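# Place the box with the earliest top letter into tote

## Task

Find the office box whose top letter comes earliest in the alphabet. Set that box, and no other object, inside the tote near the door, resting fully within its rim. The robot must not fall over or finish leaning.

## Robot and tools

Robot: a Hello Robot Stretch 3. It has a two-wheeled differential base, a lift carriage on a vertical mast, and one telescoping arm that points out of the robot's RIGHT side. The arm cannot reach forward, so to shift the gripper forward or back you drive the base. The base is 0.33 m long and 0.34 m wide with a rounded rear, and it pivots about the point between the drive wheels, 0.05 m behind the front edge. It cannot strafe. With the arm retracted and the wrist folded, a spin sweeps a 0.28 m radius. An unfolded, level wrist pokes beyond that circle.

Frames: all positions are in metres. Base frame: origin on the floor between the drive wheels, x forward, y left, z up. hand_pose is reported in the base frame, at the spot where the closed fingertips meet. With all wrist joints at 0, that hand frame has x up, y pointing back along the arm toward the mast, and z toward the robot's rear. The odometry frame is the base frame as it stood when the scene began. base_odometry comes from wheel turns only, so wheel slip shows up as travel. Its heading is in rad, left positive, from -3.142 to 3.142. turned_by_wheels and turned_by_imu give the turn since the previous result. If they differ by more than 0.15 rad, believe turned_by_imu. base_tilt is in degrees, positive when leaning forward or right, and carries an offset of up to about 4 degrees.

Tool move: each call runs one action. Give "base", "joints", or both, plus optional "speeds", "pace" and "contact_limits". Or give "servos": "reboot" alone, which powers up any wrist or head servo that shut itself off. "base" holds exactly one relative command, an offset from where the base last reported itself. {"translate_m": d} drives d metres straight, forward positive, range -3 to 3. {"rotate_rad": d} spins in place by d rad, left positive, range -6.4 to 6.4. "joints" is a single object keyed by joint name, and each value is an absolute target. lift_m: 0 to 1.1 m. arm_m: 0 to 0.52 m of extension. wrist_yaw_rad: -1.345 to 4.42; 0 aims the gripper along the arm, positive swings it toward the front. wrist_pitch_rad: -1.57 to 0.451; 0 is level, negative tips the fingertips down. wrist_roll_rad: -2.911 to 2.918; at 0 the fingers sit side by side. gripper_m: -0.089 to 0.179; larger is wider. The real fingertip gap is about 0.007 less than this value near closed and 0.025 less fully open. head_pan_rad: -3.953 to 1.73; 0 faces forward, positive turns left, -1.57 looks along the arm. head_tilt_rad: -1.53 to 0.419; negative looks down. A value out of range gets the call refused, and an unknown key makes it invalid.

"pace" is "default" or "max". At default/max, the top speeds are: translate 0.12/0.30 m/s, rotate 0.76/1.90 rad/s, lift 0.11/0.15 m/s, arm 0.14/0.40 m/s. "speeds" instead gives per-key top speeds, none above max. The base is capped at 0.10 m/s and 0.63 rad/s unless lift_m is under 0.30, arm_m is under 0.03 and wrist_yaw_rad is over 2.54.

"contact_limits" goes beside its own command. arm_m takes a motor_effort percentage, and the motion halts when that is reached (use a negative sign when retracting). lift_m takes {"down": n, "up": n}, each 1 to 100. Values under about 12 can trip during free motion; the defaults are roughly 32-47 down and 21-36 up. translate_m and rotate_rad take a wheel-effort threshold. Without one, the base never contact-stops.

"cameras" lists head_camera, nav_camera, wrist_camera or all; [] returns no images. "blocking" is true by default, meaning the call returns once everything is at rest. With false, the call returns at once and motion continues, and a later move replaces only the targets it names.

The other tools. wait(seconds 0 to 10, cameras) returns the state and ends early once moves settle. stop brakes every running motion; braked motions report "stopped" and may keep pressing. zoom_image(camera, region [x0,y0,x1,y1] in pixels from the top-left, at most 504x504) enlarges the latest image. finished_scene(scene = the current scene's number) ends the scene for good, so the goal must already hold without the robot.

Results: "move" reads done, or the worst status. base_status and joint_status report done, moving, off_target (stopped away from target, maybe still pushing), contact_stop (that joint goes slack), time_out, or torque_fault (the servo is limp until a reboot). An uncommanded stop, or a refused call, cancels the later robot calls in that reply. on_its_own describes holds, slack joints and efforts outside their rest range. motor_effort is a percent, with the peak shown in brackets; positive wheel effort pushes forward. lidar_m gives 12 distances in 30-degree sectors: the 1st straight ahead, then counter-clockwise (4th left, 7th behind, 10th right), measured in a plane 0.17 m up. It misses glass and tabletops, and "-" means nothing seen, or something closer than 0.15 m. wrist_depth_mm and head_depth_mm are 7x7 grids of depths in mm. head_camera images arrive rotated and need a clockwise quarter turn; nav_camera images need a counterclockwise one.

Gripping: to grip, command gripper_m below the object's width. To release, open at least 0.05 beyond its width. The readings do not confirm a hold.

Cautions: before folding the wrist (yaw to 3.0) or unfolding it, set lift 0.32-0.95, pitch -0.4 and roll near 0; once folded, the lift may go down to 0.25. With yaw below -0.4, keep pitch at -0.5 or lower. Pushing on rigid things with the gripper above about 0.45 m, or driving while snagged, can tip the robot; if base_tilt shows a lean, back the gripper off. The wrist and head have no contact stop. Avoid drops, releasing moving objects, slams and hard shoves. The simulation keeps running while you think, and unfinished moves keep going.

Each tool is called after "Emit:" in YAML: its name, and indented under it one key for each argument.

## Session

Emit:
move:

Scene clock: 0.00 s.
base_odometry: x=+0.000 y=+0.000 heading=+0.000
turned_by_wheels: +0.000
turned_by_imu: +0.000
base_tilt: forward=+1.0 right=-0.1
lidar_m: 0.80 1.67 1.61 1.34 1.00 0.97 1.01 1.40 1.53 1.06 0.79 0.77
head_depth_mm: 723 721 721 719 718 715 717 / 769 768 768 764 764 763 762 / 821 821 819 818 816 815 815 / 884 878 876 874 879 872 871 / 948 944 944 942 942 938 935 / 2044 2152 2141 2178 2210 2205 2170 / 1930 1918 1938 1945 1954 1974 1973
base_status: not commanded
joint_positions: lift_m=+0.444 arm_m=+0.002 wrist_yaw_rad=+3.097 wrist_pitch_rad=-0.467 wrist_roll_rad=+0.000 gripper_m=+0.037 head_pan_rad=+0.000 head_tilt_rad=-0.002
joint_status: not commanded
measured_speeds: all 0
motor_effort: left_wheel=-0.3 right_wheel=+1.7 lift_m=+27.5 arm_m=-9.1 wrist_yaw_rad=+0.9 wrist_pitch_rad=+2.5 wrist_roll_rad=+0.7 gripper_m=-0.2 head_pan_rad=+0.6 head_tilt_rad=+6.0
hand_pose: x=-0.0114 y=+0.0710 z=+0.4454 quat_wxyz=(+0.179, +0.691, +0.148, +0.684) (m; base frame)
wrist_depth_mm: - - 146 - - - - / - - 158 - - - - / - - 172 - - - - / - 920 190 - - - - / 809 785 204 798 813 819 789 / 676 667 128 638 654 695 687 / 581 593 283 580 571 592 588
pictures: head_camera (sideways), nav_camera (sideways), wrist_camera
Images, in order (width x height): head_camera 896x504, nav_camera 672x504, wrist_camera 644x364.

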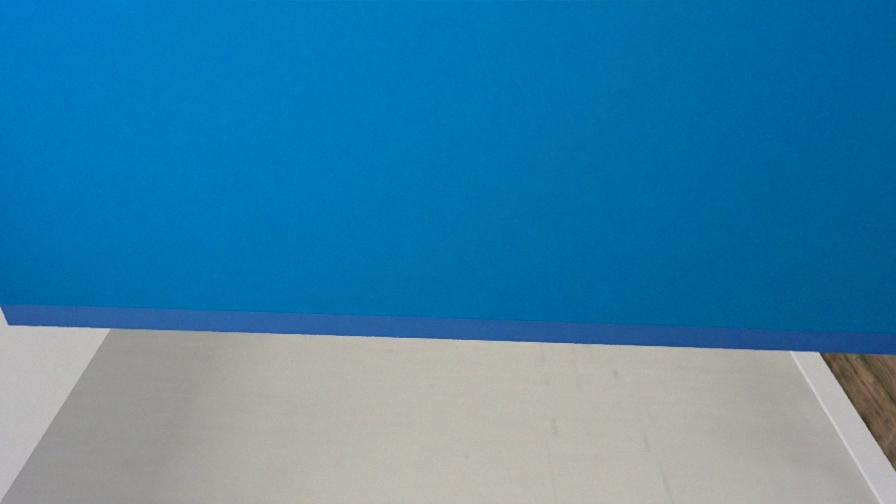

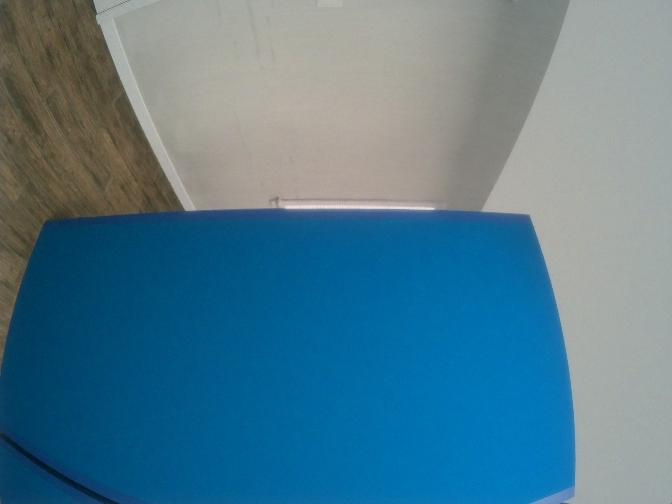

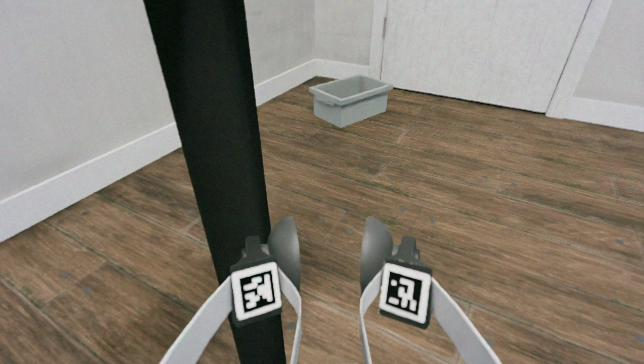

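Emit:
move:
  joints: {"head_pan_rad": 0.8, "head_tilt_rad": -0.3}
  cameras: ["head_camera", "nav_camera"]

Emit:
move:
  joints: {"head_pan_rad": -0.8, "head_tilt_rad": -0.3}
  cameras: ["head_camera", "nav_camera"]

Emit:
move:
  joints: {"head_pan_rad": -2.0, "head_tilt_rad": -0.3}
  cameras: ["head_camera", "nav_camera"]

Emit:
move:
  joints: {"head_pan_rad": -3.2, "head_tilt_rad": -0.3}
  cameras: ["head_camera", "nav_camera"]

Scene clock: 7.43 s.
move: done
turned_by_wheels: +0.000
turned_by_imu: +0.001
joint_status: all done
motor_effort: left_wheel=-0.4(0.6) right_wheel=+2.1(2.6) lift_m=+29.9(30.2) arm_m=-20.4(20.5) wrist_yaw_rad=+0.6(1.2) wrist_pitch_rad=+2.4(2.7) wrist_roll_rad=+0.8(0.9) gripper_m=-0.5(1.0) head_pan_rad=+1.2(5.1) head_tilt_rad=-1.4(5.2)
pictures: head_camera (sideways), nav_camera (sideways)

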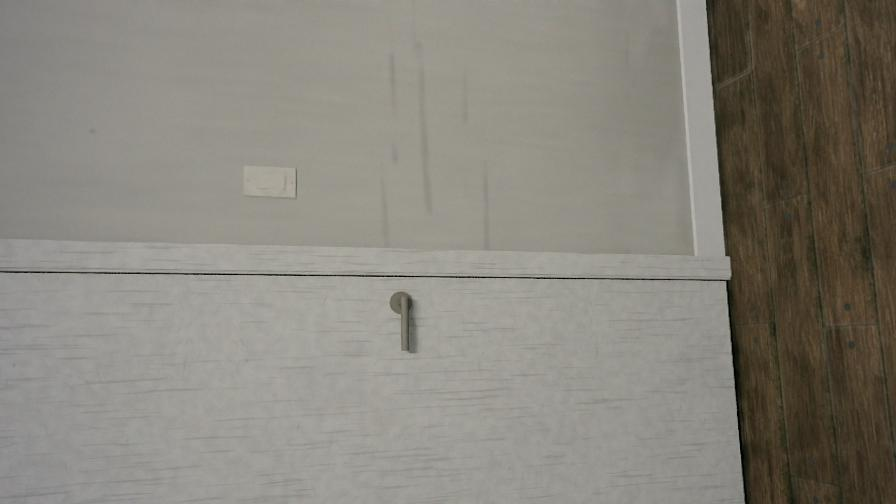

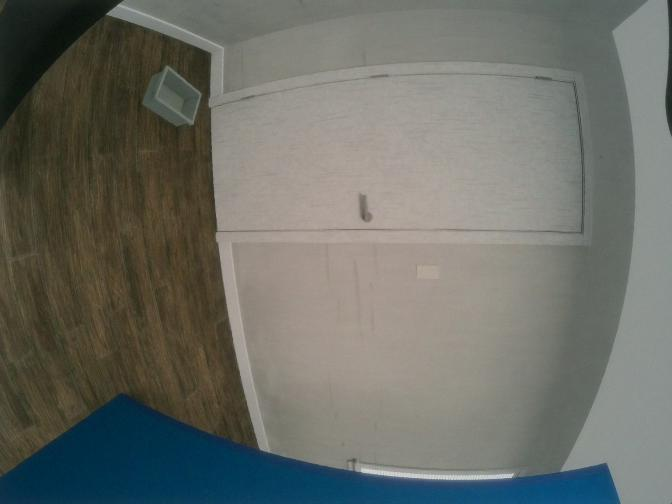

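Scene clock: 8.70 s.
move: done
turned_by_wheels: +0.000
turned_by_imu: +0.000
joint_status: all done
motor_effort: left_wheel=-0.3(0.6) right_wheel=+2.2(2.7) lift_m=+30.6(30.8) arm_m=-20.4(20.7) wrist_yaw_rad=+0.5(1.4) wrist_pitch_rad=+2.4(2.8) wrist_roll_rad=+1.1(1.1) gripper_m=-0.5(1.2) head_pan_rad=-0.6(5.6) head_tilt_rad=-1.4(3.3)
pictures: head_camera (sideways), nav_camera (sideways)

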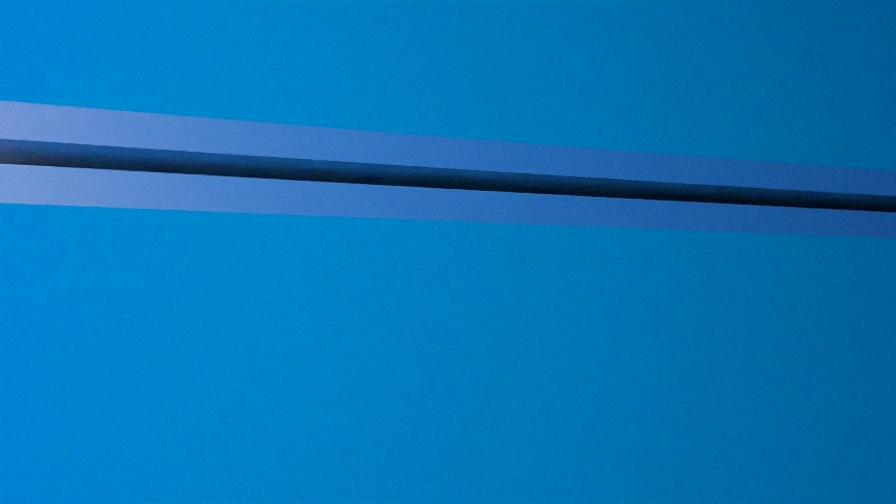

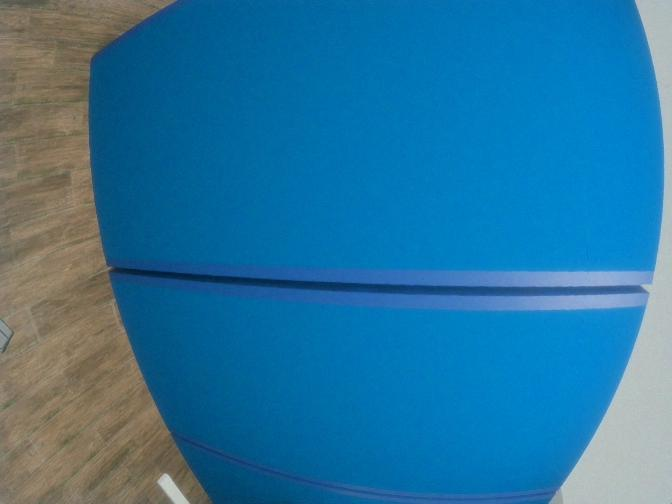

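Scene clock: 9.80 s.
move: done
turned_by_wheels: +0.000
turned_by_imu: +0.000
joint_status: all done
motor_effort: left_wheel=-0.5(0.6) right_wheel=+2.3(2.8) lift_m=+30.5(30.9) arm_m=-20.4(20.8) wrist_yaw_rad=+0.9(1.2) wrist_pitch_rad=+2.5(2.7) wrist_roll_rad=+0.8(1.0) gripper_m=+0.6(1.0) head_pan_rad=+0.1(5.0) head_tilt_rad=-2.1(4.1)
pictures: head_camera (sideways), nav_camera (sideways)

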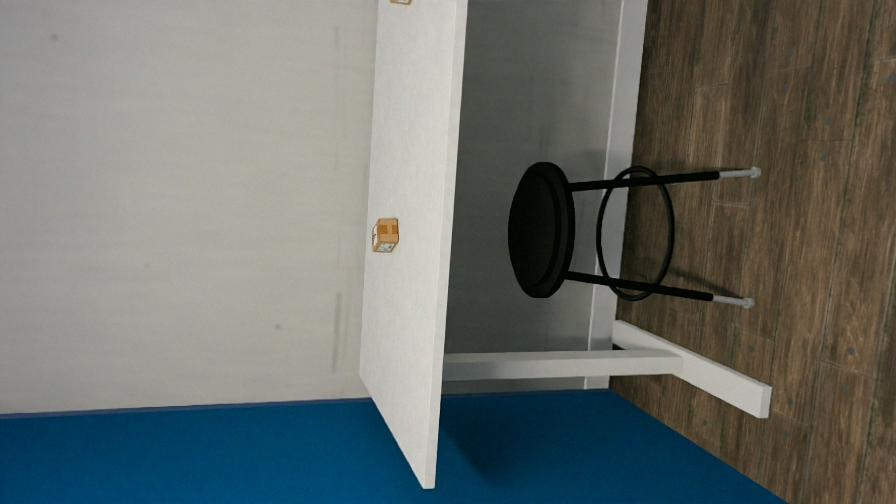

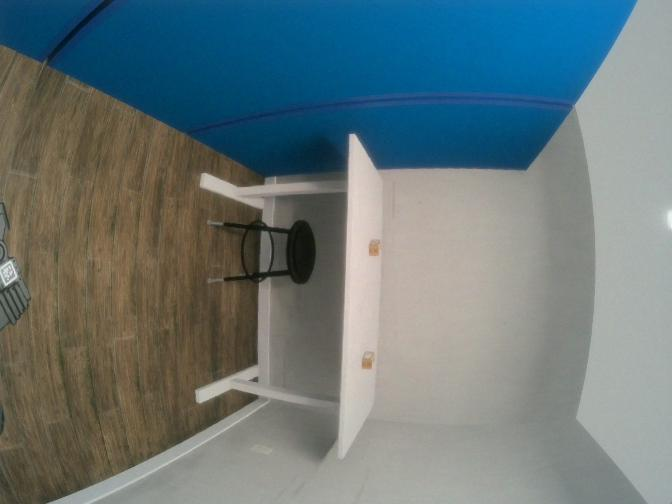

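Scene clock: 10.90 s.
move: done
base_odometry: x=+0.000 y=+0.000 heading=+0.000
turned_by_wheels: +0.000
turned_by_imu: +0.000
base_tilt: forward=+1.1 right=-0.1
lidar_m: 0.80 1.67 1.60 1.34 1.00 0.97 1.01 1.40 1.53 1.06 0.79 0.76
head_depth_mm: 823 858 903 945 991 1046 1102 / 866 900 947 989 1047 1107 1172 / 913 949 997 1052 1108 1176 1249 / 952 998 1054 1118 1183 1259 1350 / 1008 1056 1118 1181 1263 1352 1434 / 1067 1133 1193 1275 1364 1461 1512 / 1133 1198 1274 1364 1491 1586 1562
joint_positions: lift_m=+0.444 arm_m=+0.002 wrist_yaw_rad=+3.097 wrist_pitch_rad=-0.467 wrist_roll_rad=+0.000 gripper_m=+0.037 head_pan_rad=-3.241 head_tilt_rad=-0.300
joint_status: all done
motor_effort: left_wheel=-0.5(0.6) right_wheel=+2.3(2.7) lift_m=+30.6(30.7) arm_m=-20.3(20.7) wrist_yaw_rad=+1.0(1.2) wrist_pitch_rad=+2.4(2.7) wrist_roll_rad=+0.8(1.1) gripper_m=+0.1(1.2) head_pan_rad=+1.9(5.3) head_tilt_rad=-0.7(4.2)
hand_pose: x=-0.0114 y=+0.0710 z=+0.4454 quat_wxyz=(+0.179, +0.691, +0.148, +0.684) (m; base frame)
wrist_depth_mm: - - 146 - - - - / - - 158 - - - - / - - 173 - - - - / - 953 189 - - - - / 807 807 204 808 780 815 796 / 674 675 127 632 654 678 685 / 585 610 281 590 566 581 582
pictures: head_camera (sideways), nav_camera (sideways)

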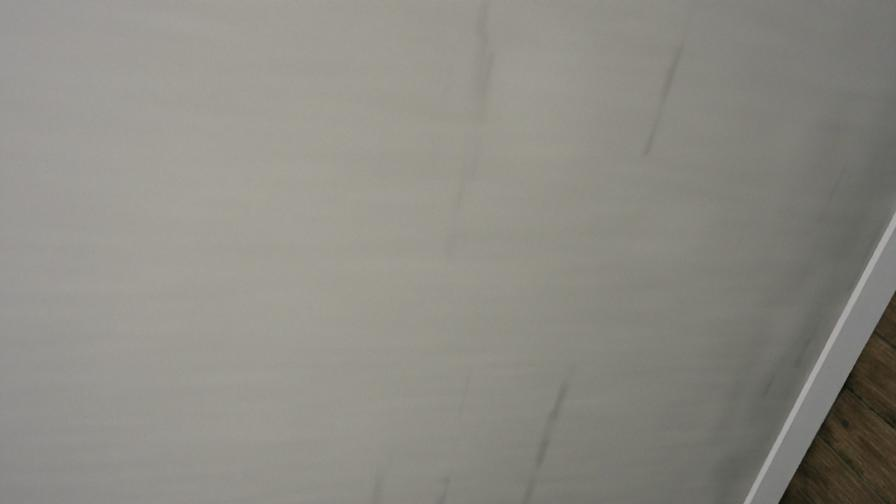

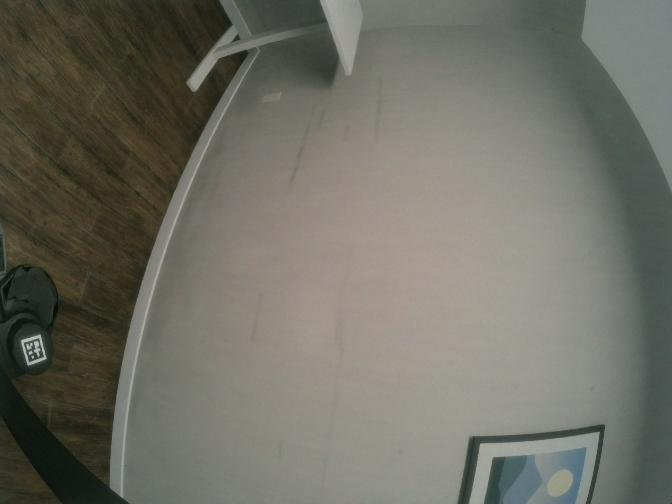

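Emit:
move:
  joints: {"head_pan_rad": -2.05, "head_tilt_rad": -0.35}
  cameras: ["head_camera", "nav_camera"]

Emit:
zoom_image:
  camera: "head_camera"
  region: [300, 0, 500, 300]

Emit:
zoom_image:
  camera: "nav_camera"
  region: [300, 120, 460, 480]

Scene clock: 19.33 s.
move: done
base_odometry: x=+0.000 y=+0.000 heading=+0.000
turned_by_wheels: +0.000
turned_by_imu: +0.001
base_tilt: forward=+0.9 right=-0.1
lidar_m: 0.80 1.68 1.61 1.34 1.00 0.97 1.01 1.40 1.53 1.06 0.79 0.76
head_depth_mm: 1796 1910 1981 2139 2260 1903 1509 / 1821 1924 2009 2180 2332 1875 1503 / 1854 1951 2019 2194 2270 1824 1503 / 1875 1988 2071 1858 2356 1849 1497 / 1882 2038 2113 2293 2359 1871 1503 / 1899 2014 1958 2030 2277 1819 1501 / 1542 1606 1644 1684 1754 1720 1509
joint_positions: lift_m=+0.444 arm_m=+0.002 wrist_yaw_rad=+3.097 wrist_pitch_rad=-0.467 wrist_roll_rad=+0.000 gripper_m=+0.037 head_pan_rad=-2.024 head_tilt_rad=-0.351
joint_status: all done
motor_effort: left_wheel=-0.4(0.6) right_wheel=+2.5(2.9) lift_m=+30.1(30.8) arm_m=-19.9(20.4) wrist_yaw_rad=+1.1(1.5) wrist_pitch_rad=+2.4(2.7) wrist_roll_rad=+0.9(1.0) gripper_m=-0.3(1.2) head_pan_rad=-1.3(5.4) head_tilt_rad=-1.3(3.7)
hand_pose: x=-0.0114 y=+0.0710 z=+0.4454 quat_wxyz=(+0.179, +0.691, +0.148, +0.684) (m; base frame)
wrist_depth_mm: - - 146 - - - - / - - 158 - - - - / - - 172 - - - - / - 951 189 - - - - / 806 806 205 807 798 797 805 / 670 680 127 636 662 687 673 / 584 607 283 589 573 587 592
pictures: head_camera (sideways), nav_camera (sideways)

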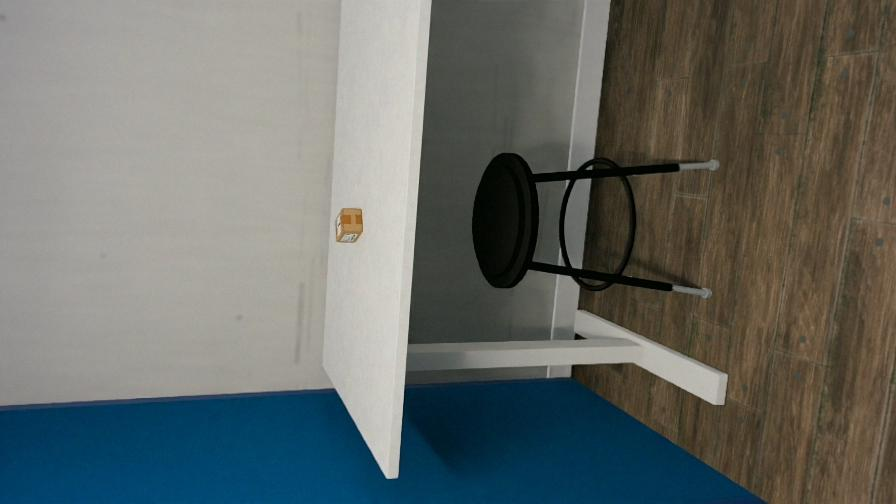

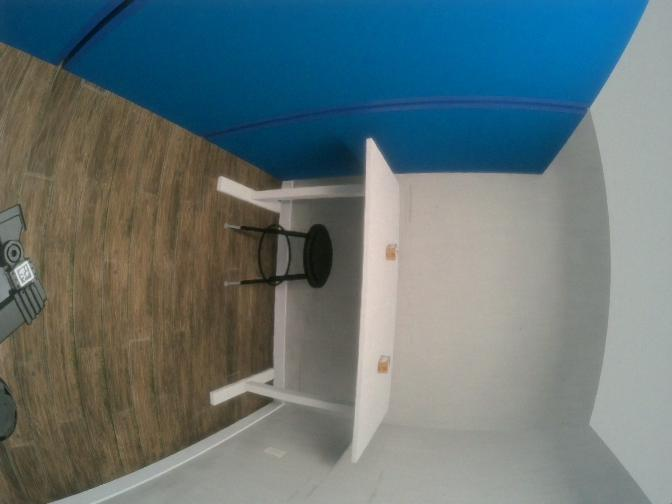

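Scaled by 1.680 from the camera's 896x504 image, which has a finer 1280x720 frame.

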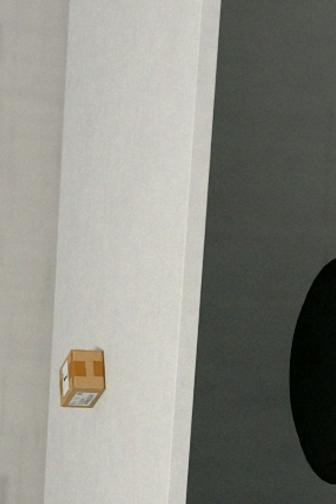

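Scaled by 1.400 from the camera's 672x504 image, which has a finer 792x594 frame.

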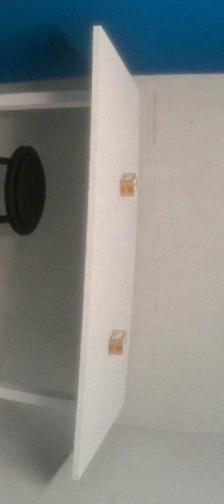

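Emit:
zoom_image:
  camera: "head_camera"
  region: [325, 200, 375, 250]

Emit:
move:
  joints: {"head_pan_rad": -2.35, "head_tilt_rad": -0.3}
  cameras: ["head_camera", "nav_camera"]

Scaled by 10.080 from the camera's 896x504 image, which has a finer 1280x720 frame.

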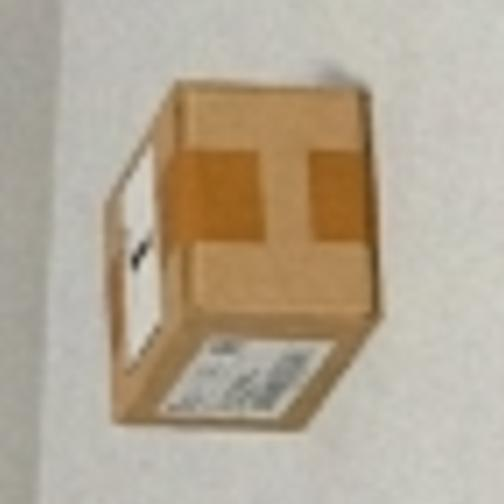

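Scene clock: 22.03 s.
move: done
base_odometry: x=+0.000 y=+0.000 heading=+0.000
turned_by_wheels: +0.000
turned_by_imu: +0.000
base_tilt: forward=+1.0 right=+0.0
lidar_m: 0.80 1.67 1.60 1.34 1.00 0.97 1.01 1.40 1.53 1.06 0.79 0.76
head_depth_mm: 1938 1950 1972 1928 2035 1925 1576 / 1978 2075 2172 1855 2324 1961 1574 / 1942 2039 2146 2255 2436 1991 1561 / 1916 2005 2075 2238 2356 1993 1559 / 1858 1973 2049 2220 2315 1976 1558 / 1834 1928 2008 1685 2270 1894 1556 / 1833 1920 1969 1666 1790 1904 1564
joint_positions: lift_m=+0.444 arm_m=+0.002 wrist_yaw_rad=+3.097 wrist_pitch_rad=-0.467 wrist_roll_rad=+0.000 gripper_m=+0.037 head_pan_rad=-2.355 head_tilt_rad=-0.305
joint_status: all done
motor_effort: left_wheel=-0.4(0.6) right_wheel=+2.2(2.6) lift_m=+30.1(30.2) arm_m=-19.5(20.3) wrist_yaw_rad=+0.7(1.1) wrist_pitch_rad=+2.4(2.8) wrist_roll_rad=+0.9(0.9) gripper_m=-0.4(1.0) head_pan_rad=-3.2(5.3) head_tilt_rad=+3.5(5.8)
hand_pose: x=-0.0114 y=+0.0710 z=+0.4454 quat_wxyz=(+0.179, +0.691, +0.148, +0.684) (m; base frame)
wrist_depth_mm: - - 146 - - - - / - - 158 - - - - / - - 173 - - - - / - 942 189 - - - - / 803 804 204 814 791 797 802 / 672 686 128 648 656 675 680 / 577 603 282 588 571 587 588
pictures: head_camera (sideways), nav_camera (sideways)

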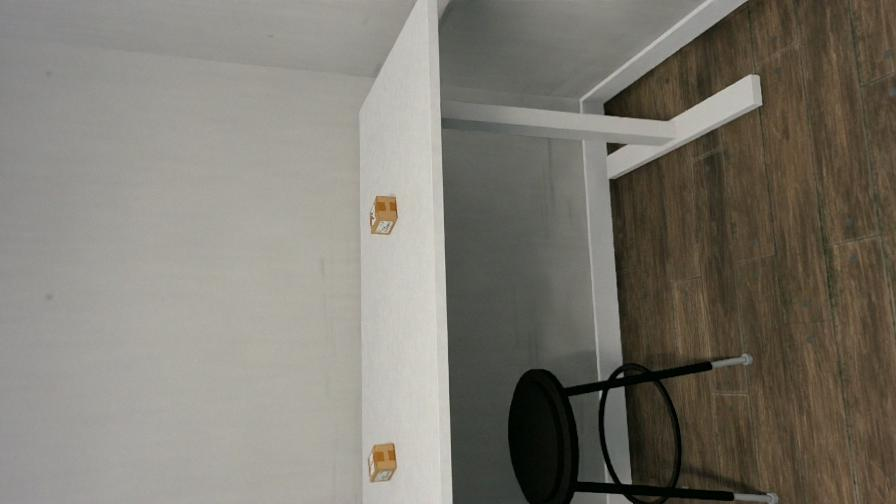

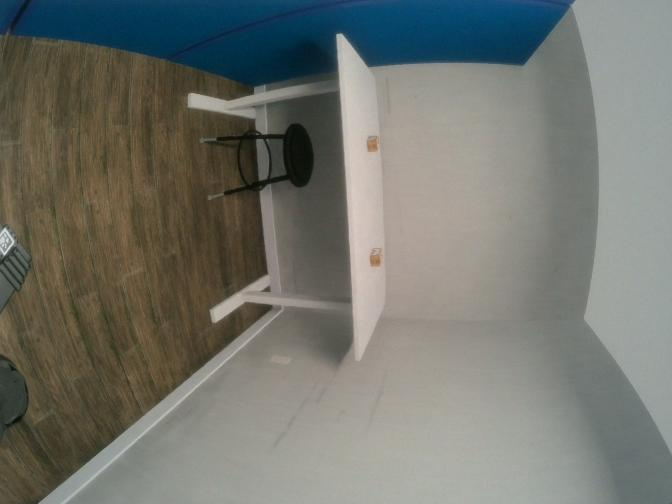

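Emit:
move:
  base: {"rotate_rad": 1.0}
  joints: {"head_pan_rad": 0.0, "head_tilt_rad": -0.4}
  cameras: ["head_camera", "nav_camera"]

Scene clock: 49.40 s.
move: done
base_odometry: x=+0.000 y=+0.000 heading=+0.999
turned_by_wheels: +0.999
turned_by_imu: +0.996
base_tilt: forward=+1.0 right=+0.1
lidar_m: 1.60 1.42 1.01 0.96 0.99 1.33 1.53 1.13 0.80 0.77 0.79 1.70
head_depth_mm: 1371 1448 1569 1673 1833 1777 1454 / 1355 1452 1559 1691 1836 1795 1451 / 1362 1452 1544 1685 1823 1769 1442 / 1364 1460 1572 1696 1860 1742 1440 / 1383 1467 1565 1696 1849 1759 1423 / 1388 1473 1602 1722 1854 1752 1438 / 1392 1481 1578 1727 1881 1692 1430
base_status: done
joint_positions: lift_m=+0.444 arm_m=+0.002 wrist_yaw_rad=+3.097 wrist_pitch_rad=-0.467 wrist_roll_rad=+0.000 gripper_m=+0.037 head_pan_rad=+0.015 head_tilt_rad=-0.399
joint_status: all done
measured_speeds: translate_m=+0.000 rotate_rad=+0.000 lift_m=+0.000 arm_m=+0.000 wrist_yaw_rad=+0.000 wrist_pitch_rad=+0.000 wrist_roll_rad=+0.000 head_pan_rad=-0.024 head_tilt_rad=+0.000
motor_effort: left_wheel=-10.6(15.2) right_wheel=+11.9(14.0) lift_m=+29.7(30.1) arm_m=-20.1(20.8) wrist_yaw_rad=+1.1(1.3) wrist_pitch_rad=+2.8(2.8) wrist_roll_rad=+0.9(1.1) gripper_m=-0.1(1.4) head_pan_rad=-2.1(4.5) head_tilt_rad=-1.8(5.3)
hand_pose: x=-0.0114 y=+0.0710 z=+0.4454 quat_wxyz=(+0.179, +0.691, +0.148, +0.684) (m; base frame)
wrist_depth_mm: - - 143 - - - - / - - 155 - - - - / - - 173 - - - - / - - 189 - - - - / 814 798 204 796 787 800 807 / 670 680 127 641 660 672 675 / 581 597 284 576 563 597 586
pictures: head_camera (sideways), nav_camera (sideways)

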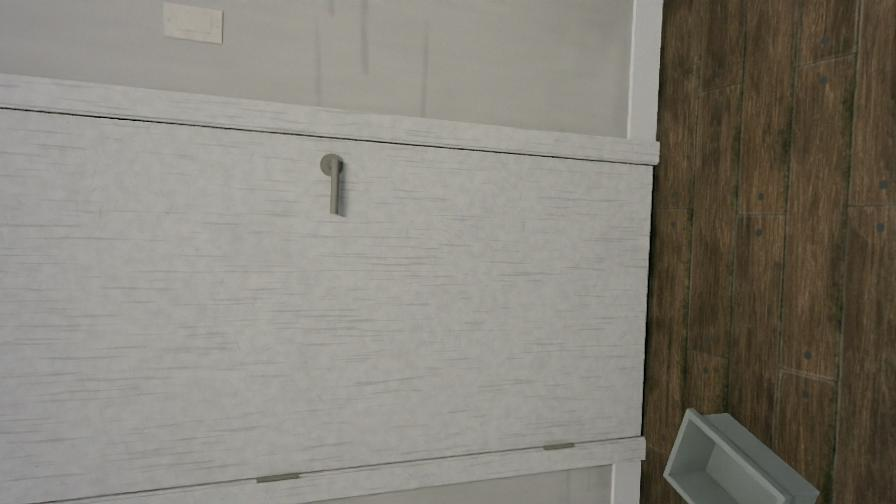

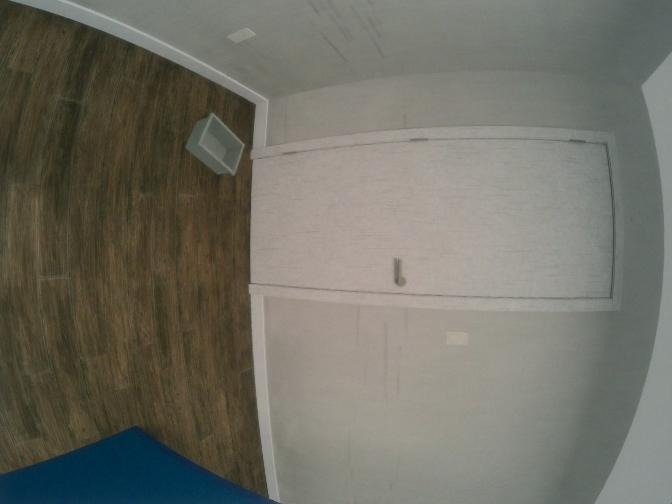

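Emit:
move:
  base: {"translate_m": 0.65}
  joints: {"head_pan_rad": -1.3, "head_tilt_rad": -0.4}
  cameras: ["head_camera", "nav_camera"]
  pace: "max"

Scene clock: 59.87 s.
move: done
base_odometry: x=+0.352 y=+0.547 heading=+1.000
turned_by_wheels: +0.000
turned_by_imu: +0.001
base_tilt: forward=+1.0 right=-0.1
lidar_m: 0.96 0.99 1.04 0.99 1.02 1.35 2.18 1.10 0.78 0.74 1.44 1.03
head_depth_mm: 3173 3248 684 726 778 839 911 / 3255 3474 3704 3249 2319 1666 978 / 3336 3553 3883 3237 2298 1773 1430 / 2807 3038 3320 3146 2294 1779 1448 / 2185 2343 2478 2670 2256 1753 1442 / 1779 1895 1984 2118 2080 1760 1447 / 1516 1570 1633 1720 1790 1729 1428
base_status: done
joint_positions: lift_m=+0.444 arm_m=+0.002 wrist_yaw_rad=+3.097 wrist_pitch_rad=-0.467 wrist_roll_rad=+0.000 gripper_m=+0.037 head_pan_rad=-1.300 head_tilt_rad=-0.401
joint_status: all done
motor_effort: left_wheel=+6.6(13.0) right_wheel=+3.4(17.6) lift_m=+29.4(30.0) arm_m=-16.5(19.5) wrist_yaw_rad=+0.8(1.5) wrist_pitch_rad=+2.3(2.9) wrist_roll_rad=+0.8(1.1) gripper_m=-0.2(1.5) head_pan_rad=+3.0(5.1) head_tilt_rad=-0.4(3.6)
hand_pose: x=-0.0114 y=+0.0710 z=+0.4454 quat_wxyz=(+0.179, +0.691, +0.148, +0.684) (m; base frame)
wrist_depth_mm: - - 143 - 939 - - / - - 158 - - - - / - - 172 - - - - / - - 189 - - 856 945 / 798 828 205 804 800 761 737 / 670 684 127 641 656 674 691 / 587 606 282 588 574 578 589
pictures: head_camera (sideways), nav_camera (sideways)

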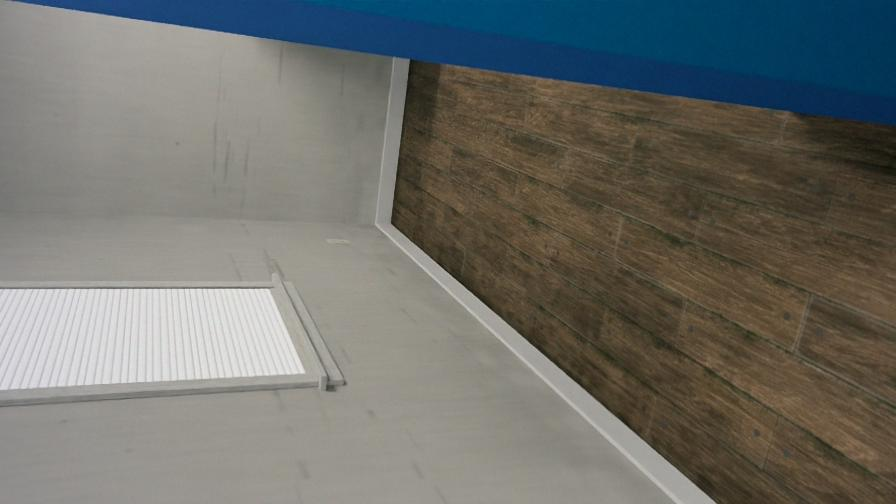

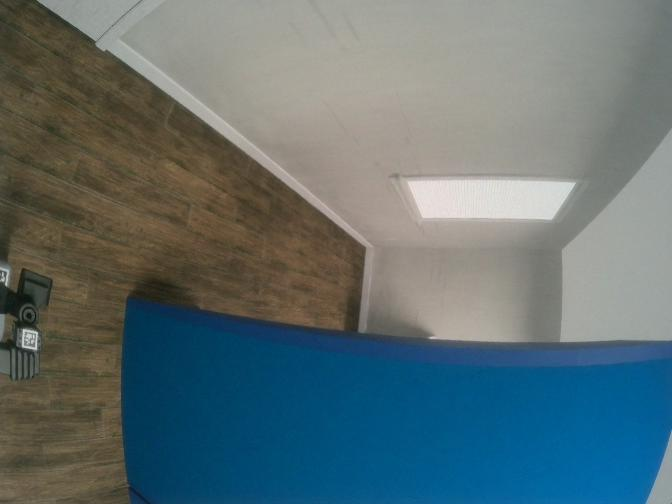

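Emit:
move:
  base: {"translate_m": 0.35}
  joints: {"head_pan_rad": -1.6, "head_tilt_rad": -0.4}
  cameras: ["head_camera", "nav_camera"]
  pace: "max"

Scene clock: 67.63 s.
move: done
base_odometry: x=+0.541 y=+0.841 heading=+1.000
turned_by_wheels: +0.000
turned_by_imu: +0.001
base_tilt: forward=+0.9 right=-0.2
lidar_m: 0.61 0.63 0.84 1.00 1.03 1.37 2.52 1.08 0.80 1.14 0.93 0.63
head_depth_mm: 3158 1061 1048 1031 1021 1007 1012 / 3286 3433 3847 3309 2204 1605 1368 / 3249 3443 3747 3270 2289 1783 1444 / 3310 3472 3756 3263 2283 1765 1425 / 3248 3515 3774 3252 2281 1759 1440 / 2990 3078 3072 2872 2279 1749 1429 / 2013 2014 2031 2072 2073 1744 1427
base_status: done
joint_positions: lift_m=+0.444 arm_m=+0.002 wrist_yaw_rad=+3.097 wrist_pitch_rad=-0.467 wrist_roll_rad=+0.000 gripper_m=+0.037 head_pan_rad=-1.600 head_tilt_rad=-0.401
joint_status: all done
motor_effort: left_wheel=+4.7(11.9) right_wheel=+5.2(14.6) lift_m=+29.0(29.5) arm_m=-13.6(15.6) wrist_yaw_rad=+0.7(1.4) wrist_pitch_rad=+2.4(2.9) wrist_roll_rad=+1.0(1.1) gripper_m=+0.4(1.3) head_pan_rad=-2.6(5.6) head_tilt_rad=+2.0(3.7)
hand_pose: x=-0.0114 y=+0.0710 z=+0.4454 quat_wxyz=(+0.179, +0.691, +0.148, +0.684) (m; base frame)
wrist_depth_mm: - - 143 933 - - 633 / - - 158 - - - 676 / - - 171 - - - 743 / - - 189 - - 921 - / 801 801 205 761 150 786 722 / 679 676 127 643 659 668 674 / 586 603 283 583 566 587 585
pictures: head_camera (sideways), nav_camera (sideways)

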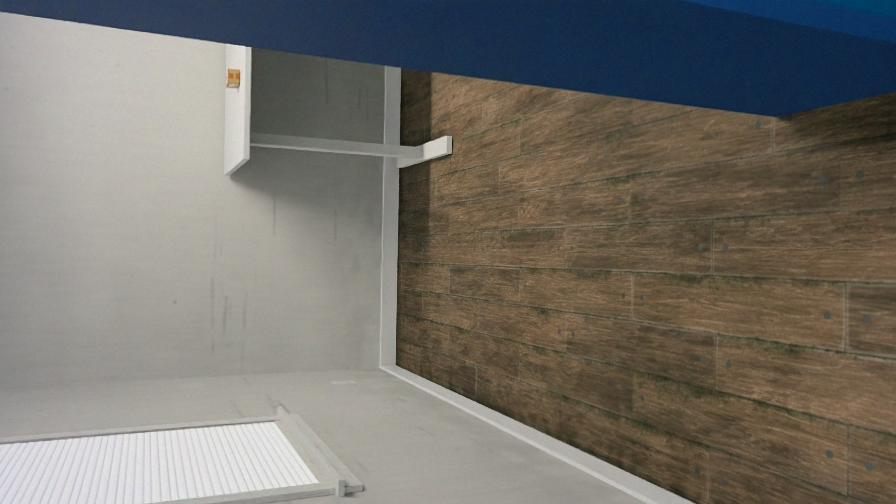

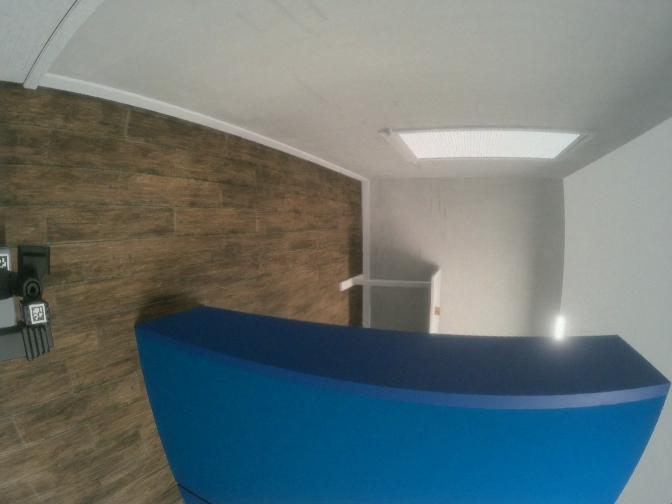

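Emit:
move:
  base: {"rotate_rad": -1.52}
  joints: {"head_pan_rad": -0.6, "head_tilt_rad": -0.4}
  cameras: ["head_camera", "nav_camera"]
  pace: "max"

Emit:
move:
  base: {"translate_m": 0.8}
  joints: {"head_pan_rad": -0.9, "head_tilt_rad": -0.35}
  cameras: ["head_camera", "nav_camera"]
  pace: "max"

Scene clock: 74.97 s.
move: done
turned_by_wheels: -1.519
turned_by_imu: -1.513
base_status: done
joint_status: all done
motor_effort: left_wheel=+9.9(15.8) right_wheel=-10.3(14.0) lift_m=+28.6(29.2) arm_m=-20.3(20.6) wrist_yaw_rad=+0.7(1.3) wrist_pitch_rad=+2.4(2.9) wrist_roll_rad=+0.9(1.2) gripper_m=-0.5(1.1) head_pan_rad=-3.5(4.3) head_tilt_rad=+4.0(5.5)
pictures: head_camera (sideways), nav_camera (sideways)

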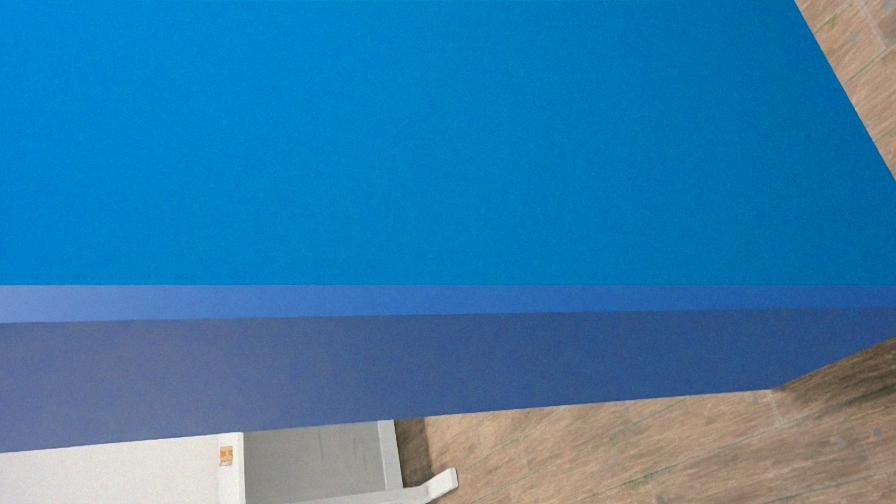

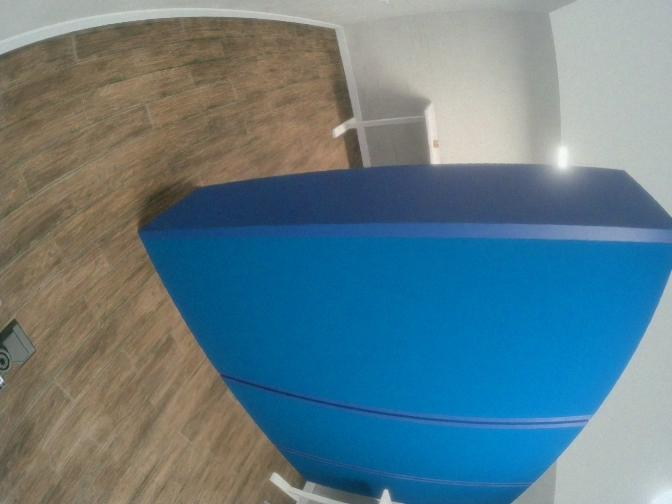

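Scene clock: 83.93 s.
move: done
base_odometry: x=+1.235 y=+0.444 heading=-0.520
turned_by_wheels: +0.000
turned_by_imu: +0.000
base_tilt: forward=+0.9 right=-0.1
lidar_m: 2.14 0.84 0.63 0.61 0.64 0.84 1.79 1.87 2.62 0.35 0.37 0.51
head_depth_mm: 304 317 332 349 367 387 410 / 326 342 360 379 401 425 452 / 353 370 393 415 441 471 504 / 384 406 431 459 492 527 570 / 3207 3478 3633 3162 2263 1745 1415 / 3121 3298 3356 3338 2465 1860 1498 / 2856 3022 3158 3318 2410 1861 1488
base_status: done
joint_positions: lift_m=+0.444 arm_m=+0.002 wrist_yaw_rad=+3.097 wrist_pitch_rad=-0.467 wrist_roll_rad=+0.000 gripper_m=+0.037 head_pan_rad=-0.900 head_tilt_rad=-0.349
joint_status: all done
motor_effort: left_wheel=+12.9(17.3) right_wheel=-3.8(6.9) lift_m=+28.3(28.9) arm_m=-17.7(20.4) wrist_yaw_rad=+0.7(1.5) wrist_pitch_rad=+2.5(2.9) wrist_roll_rad=+0.7(1.2) gripper_m=-0.3(1.6) head_pan_rad=+3.4(4.9) head_tilt_rad=+1.2(4.9)
hand_pose: x=-0.0114 y=+0.0710 z=+0.4454 quat_wxyz=(+0.179, +0.691, +0.148, +0.684) (m; base frame)
wrist_depth_mm: - - 144 - - - - / - - 155 - - - - / - - 172 - - - - / 734 - 186 - - - - / 778 771 203 158 745 768 795 / 667 669 128 641 658 669 681 / 592 609 283 593 575 593 589
pictures: head_camera (sideways), nav_camera (sideways)

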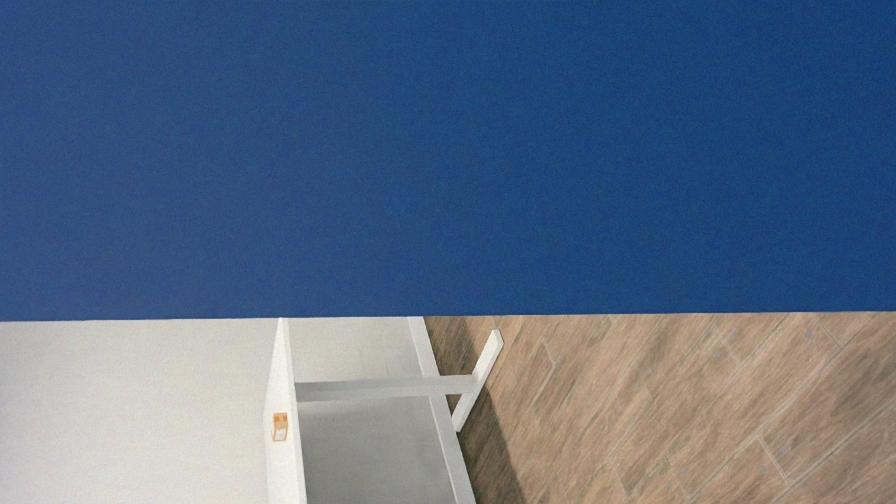

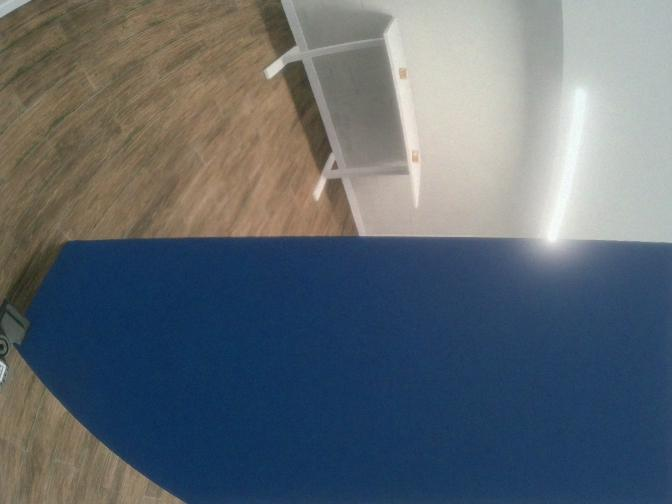

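Emit:
move:
  base: {"translate_m": 0.75}
  joints: {"head_pan_rad": -1.3, "head_tilt_rad": -0.35}
  cameras: ["head_camera", "nav_camera"]
  pace: "max"

Scene clock: 96.37 s.
move: done
base_odometry: x=+1.886 y=+0.072 heading=-0.519
turned_by_wheels: +0.000
turned_by_imu: +0.001
base_tilt: forward=+1.0 right=+0.0
lidar_m: 2.07 0.82 0.61 0.59 0.61 0.86 2.53 0.51 0.51 2.21 2.51 1.85
head_depth_mm: 2712 2829 2900 3145 2477 1905 1508 / 2778 2930 2970 3260 2516 1885 1510 / 2876 3003 3142 3409 2525 1883 1501 / 2999 3130 3290 3471 2467 1872 1503 / 3034 3248 3407 3560 2484 1857 1490 / 3197 3343 3605 3658 2442 1859 1489 / 3179 3278 3357 3473 2463 1837 1494
base_status: done
joint_positions: lift_m=+0.444 arm_m=+0.002 wrist_yaw_rad=+3.097 wrist_pitch_rad=-0.467 wrist_roll_rad=+0.000 gripper_m=+0.037 head_pan_rad=-1.302 head_tilt_rad=-0.349
joint_status: all done
motor_effort: left_wheel=+10.7(18.5) right_wheel=-1.7(8.6) lift_m=+27.8(28.5) arm_m=-14.8(17.5) wrist_yaw_rad=+0.7(1.4) wrist_pitch_rad=+2.5(2.9) wrist_roll_rad=+0.8(1.2) gripper_m=+0.3(1.5) head_pan_rad=+3.1(4.3) head_tilt_rad=-1.6(3.1)
hand_pose: x=-0.0114 y=+0.0710 z=+0.4454 quat_wxyz=(+0.179, +0.691, +0.148, +0.684) (m; base frame)
wrist_depth_mm: - - 143 - - - - / - - 156 - - - - / - - 172 - - - - / - - 186 - - - - / 754 771 203 158 753 768 785 / 675 676 128 645 670 682 684 / 578 601 282 586 575 593 579
pictures: head_camera (sideways), nav_camera (sideways)

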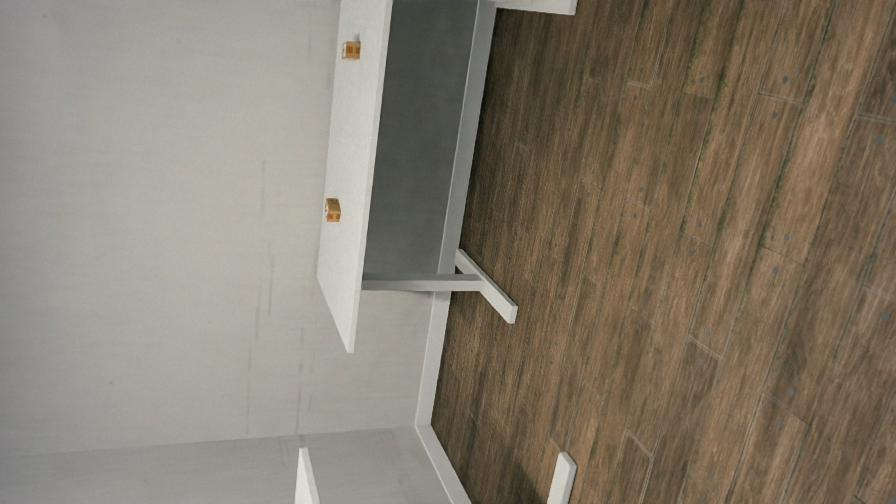

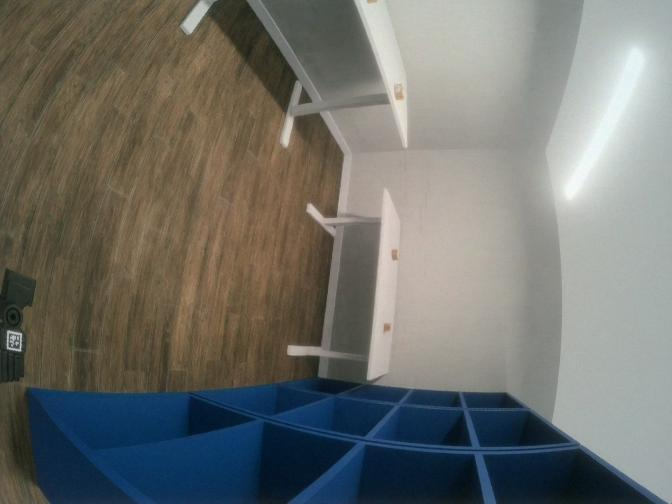

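Emit:
move:
  joints: {"head_pan_rad": -0.6, "head_tilt_rad": -0.35}
  cameras: ["head_camera", "nav_camera"]
  pace: "max"

Emit:
move:
  joints: {"head_pan_rad": -2.0, "head_tilt_rad": -0.35}
  cameras: ["head_camera", "nav_camera"]
  pace: "max"

Scene clock: 101.27 s.
move: done
turned_by_wheels: +0.000
turned_by_imu: +0.001
joint_status: all done
motor_effort: left_wheel=+10.7(10.8) right_wheel=-1.6(2.1) lift_m=+27.9(28.0) arm_m=-13.4(14.0) wrist_yaw_rad=+0.9(1.3) wrist_pitch_rad=+2.4(2.7) wrist_roll_rad=+0.7(1.1) gripper_m=+1.0(1.1) head_pan_rad=+1.7(4.9) head_tilt_rad=-1.5(4.2)
pictures: head_camera (sideways), nav_camera (sideways)

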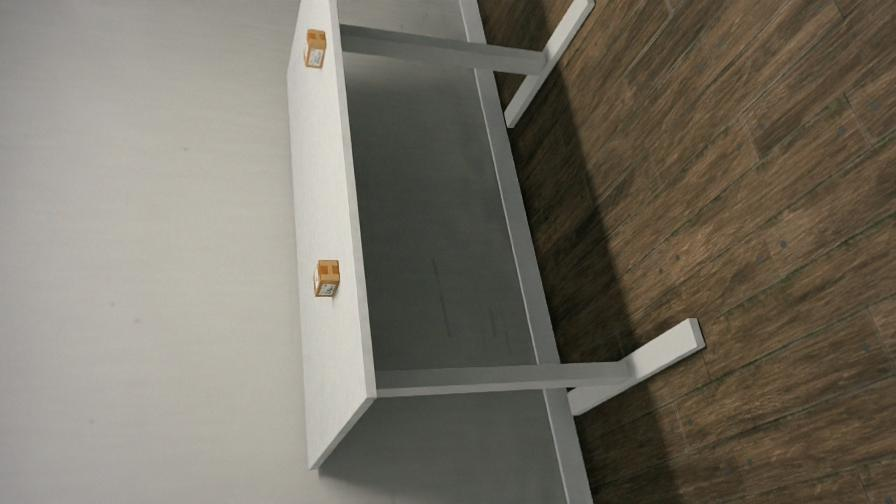

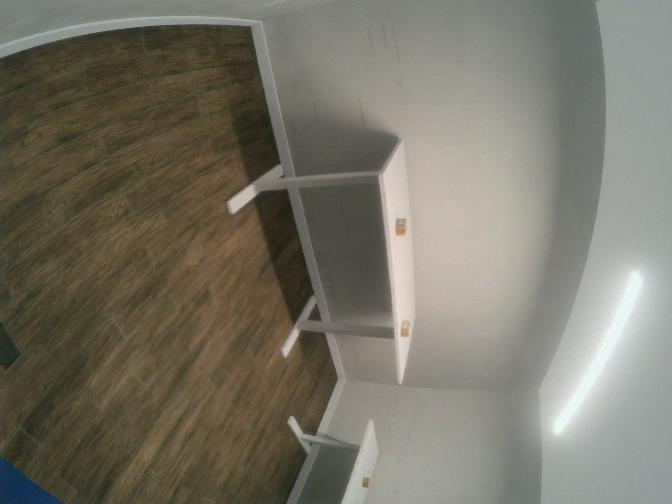

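Scene clock: 102.27 s.
move: done
base_odometry: x=+1.886 y=+0.072 heading=-0.519
turned_by_wheels: +0.000
turned_by_imu: +0.000
base_tilt: forward=+1.1 right=-0.1
lidar_m: 2.07 0.81 0.61 0.59 0.62 0.86 2.54 0.52 0.51 2.21 2.50 1.85
head_depth_mm: 644 1177 1217 913 597 569 601 / 653 1300 1366 906 707 1113 890 / 921 1259 1329 901 1411 1107 969 / 1109 1215 1275 1346 1435 1241 1409 / 1161 1228 1311 1415 1541 1704 1509 / 1906 2034 2212 2719 2426 1879 1493 / 2691 2796 2958 3181 2448 1838 1498
joint_positions: lift_m=+0.444 arm_m=+0.002 wrist_yaw_rad=+3.097 wrist_pitch_rad=-0.467 wrist_roll_rad=+0.000 gripper_m=+0.037 head_pan_rad=-2.020 head_tilt_rad=-0.350
joint_status: all done
motor_effort: left_wheel=+10.6(10.8) right_wheel=-1.5(2.1) lift_m=+27.8(27.8) arm_m=-13.3(13.8) wrist_yaw_rad=+0.7(1.6) wrist_pitch_rad=+2.6(2.6) wrist_roll_rad=+0.7(1.0) gripper_m=+0.3(1.0) head_pan_rad=-1.7(5.4) head_tilt_rad=-2.1(3.7)
hand_pose: x=-0.0114 y=+0.0710 z=+0.4454 quat_wxyz=(+0.179, +0.691, +0.148, +0.684) (m; base frame)
wrist_depth_mm: - - 143 - - - - / - - 155 - - - - / - - 171 - - - - / - - 186 - - - - / 762 773 203 158 738 785 766 / 673 669 127 629 661 672 667 / 588 597 283 586 575 585 588
pictures: head_camera (sideways), nav_camera (sideways)

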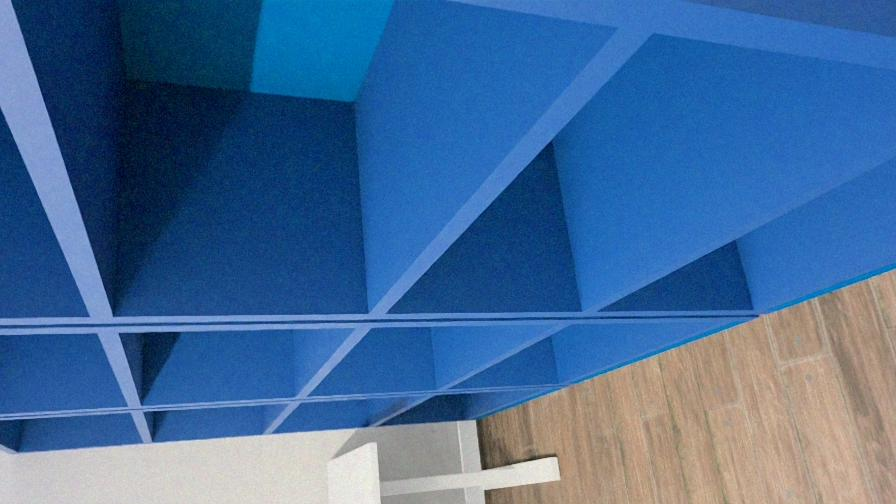

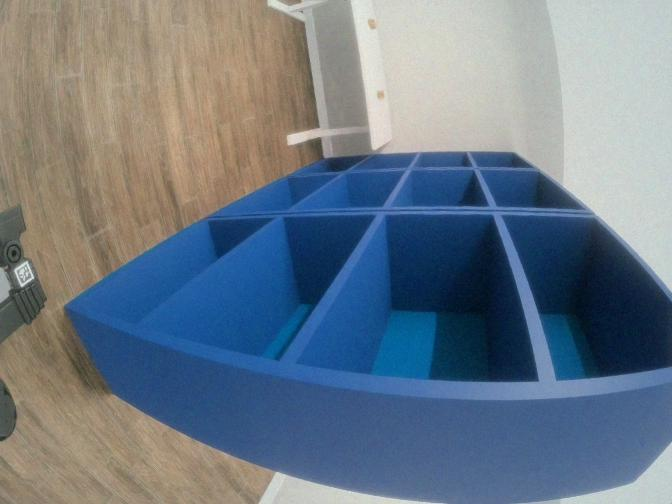

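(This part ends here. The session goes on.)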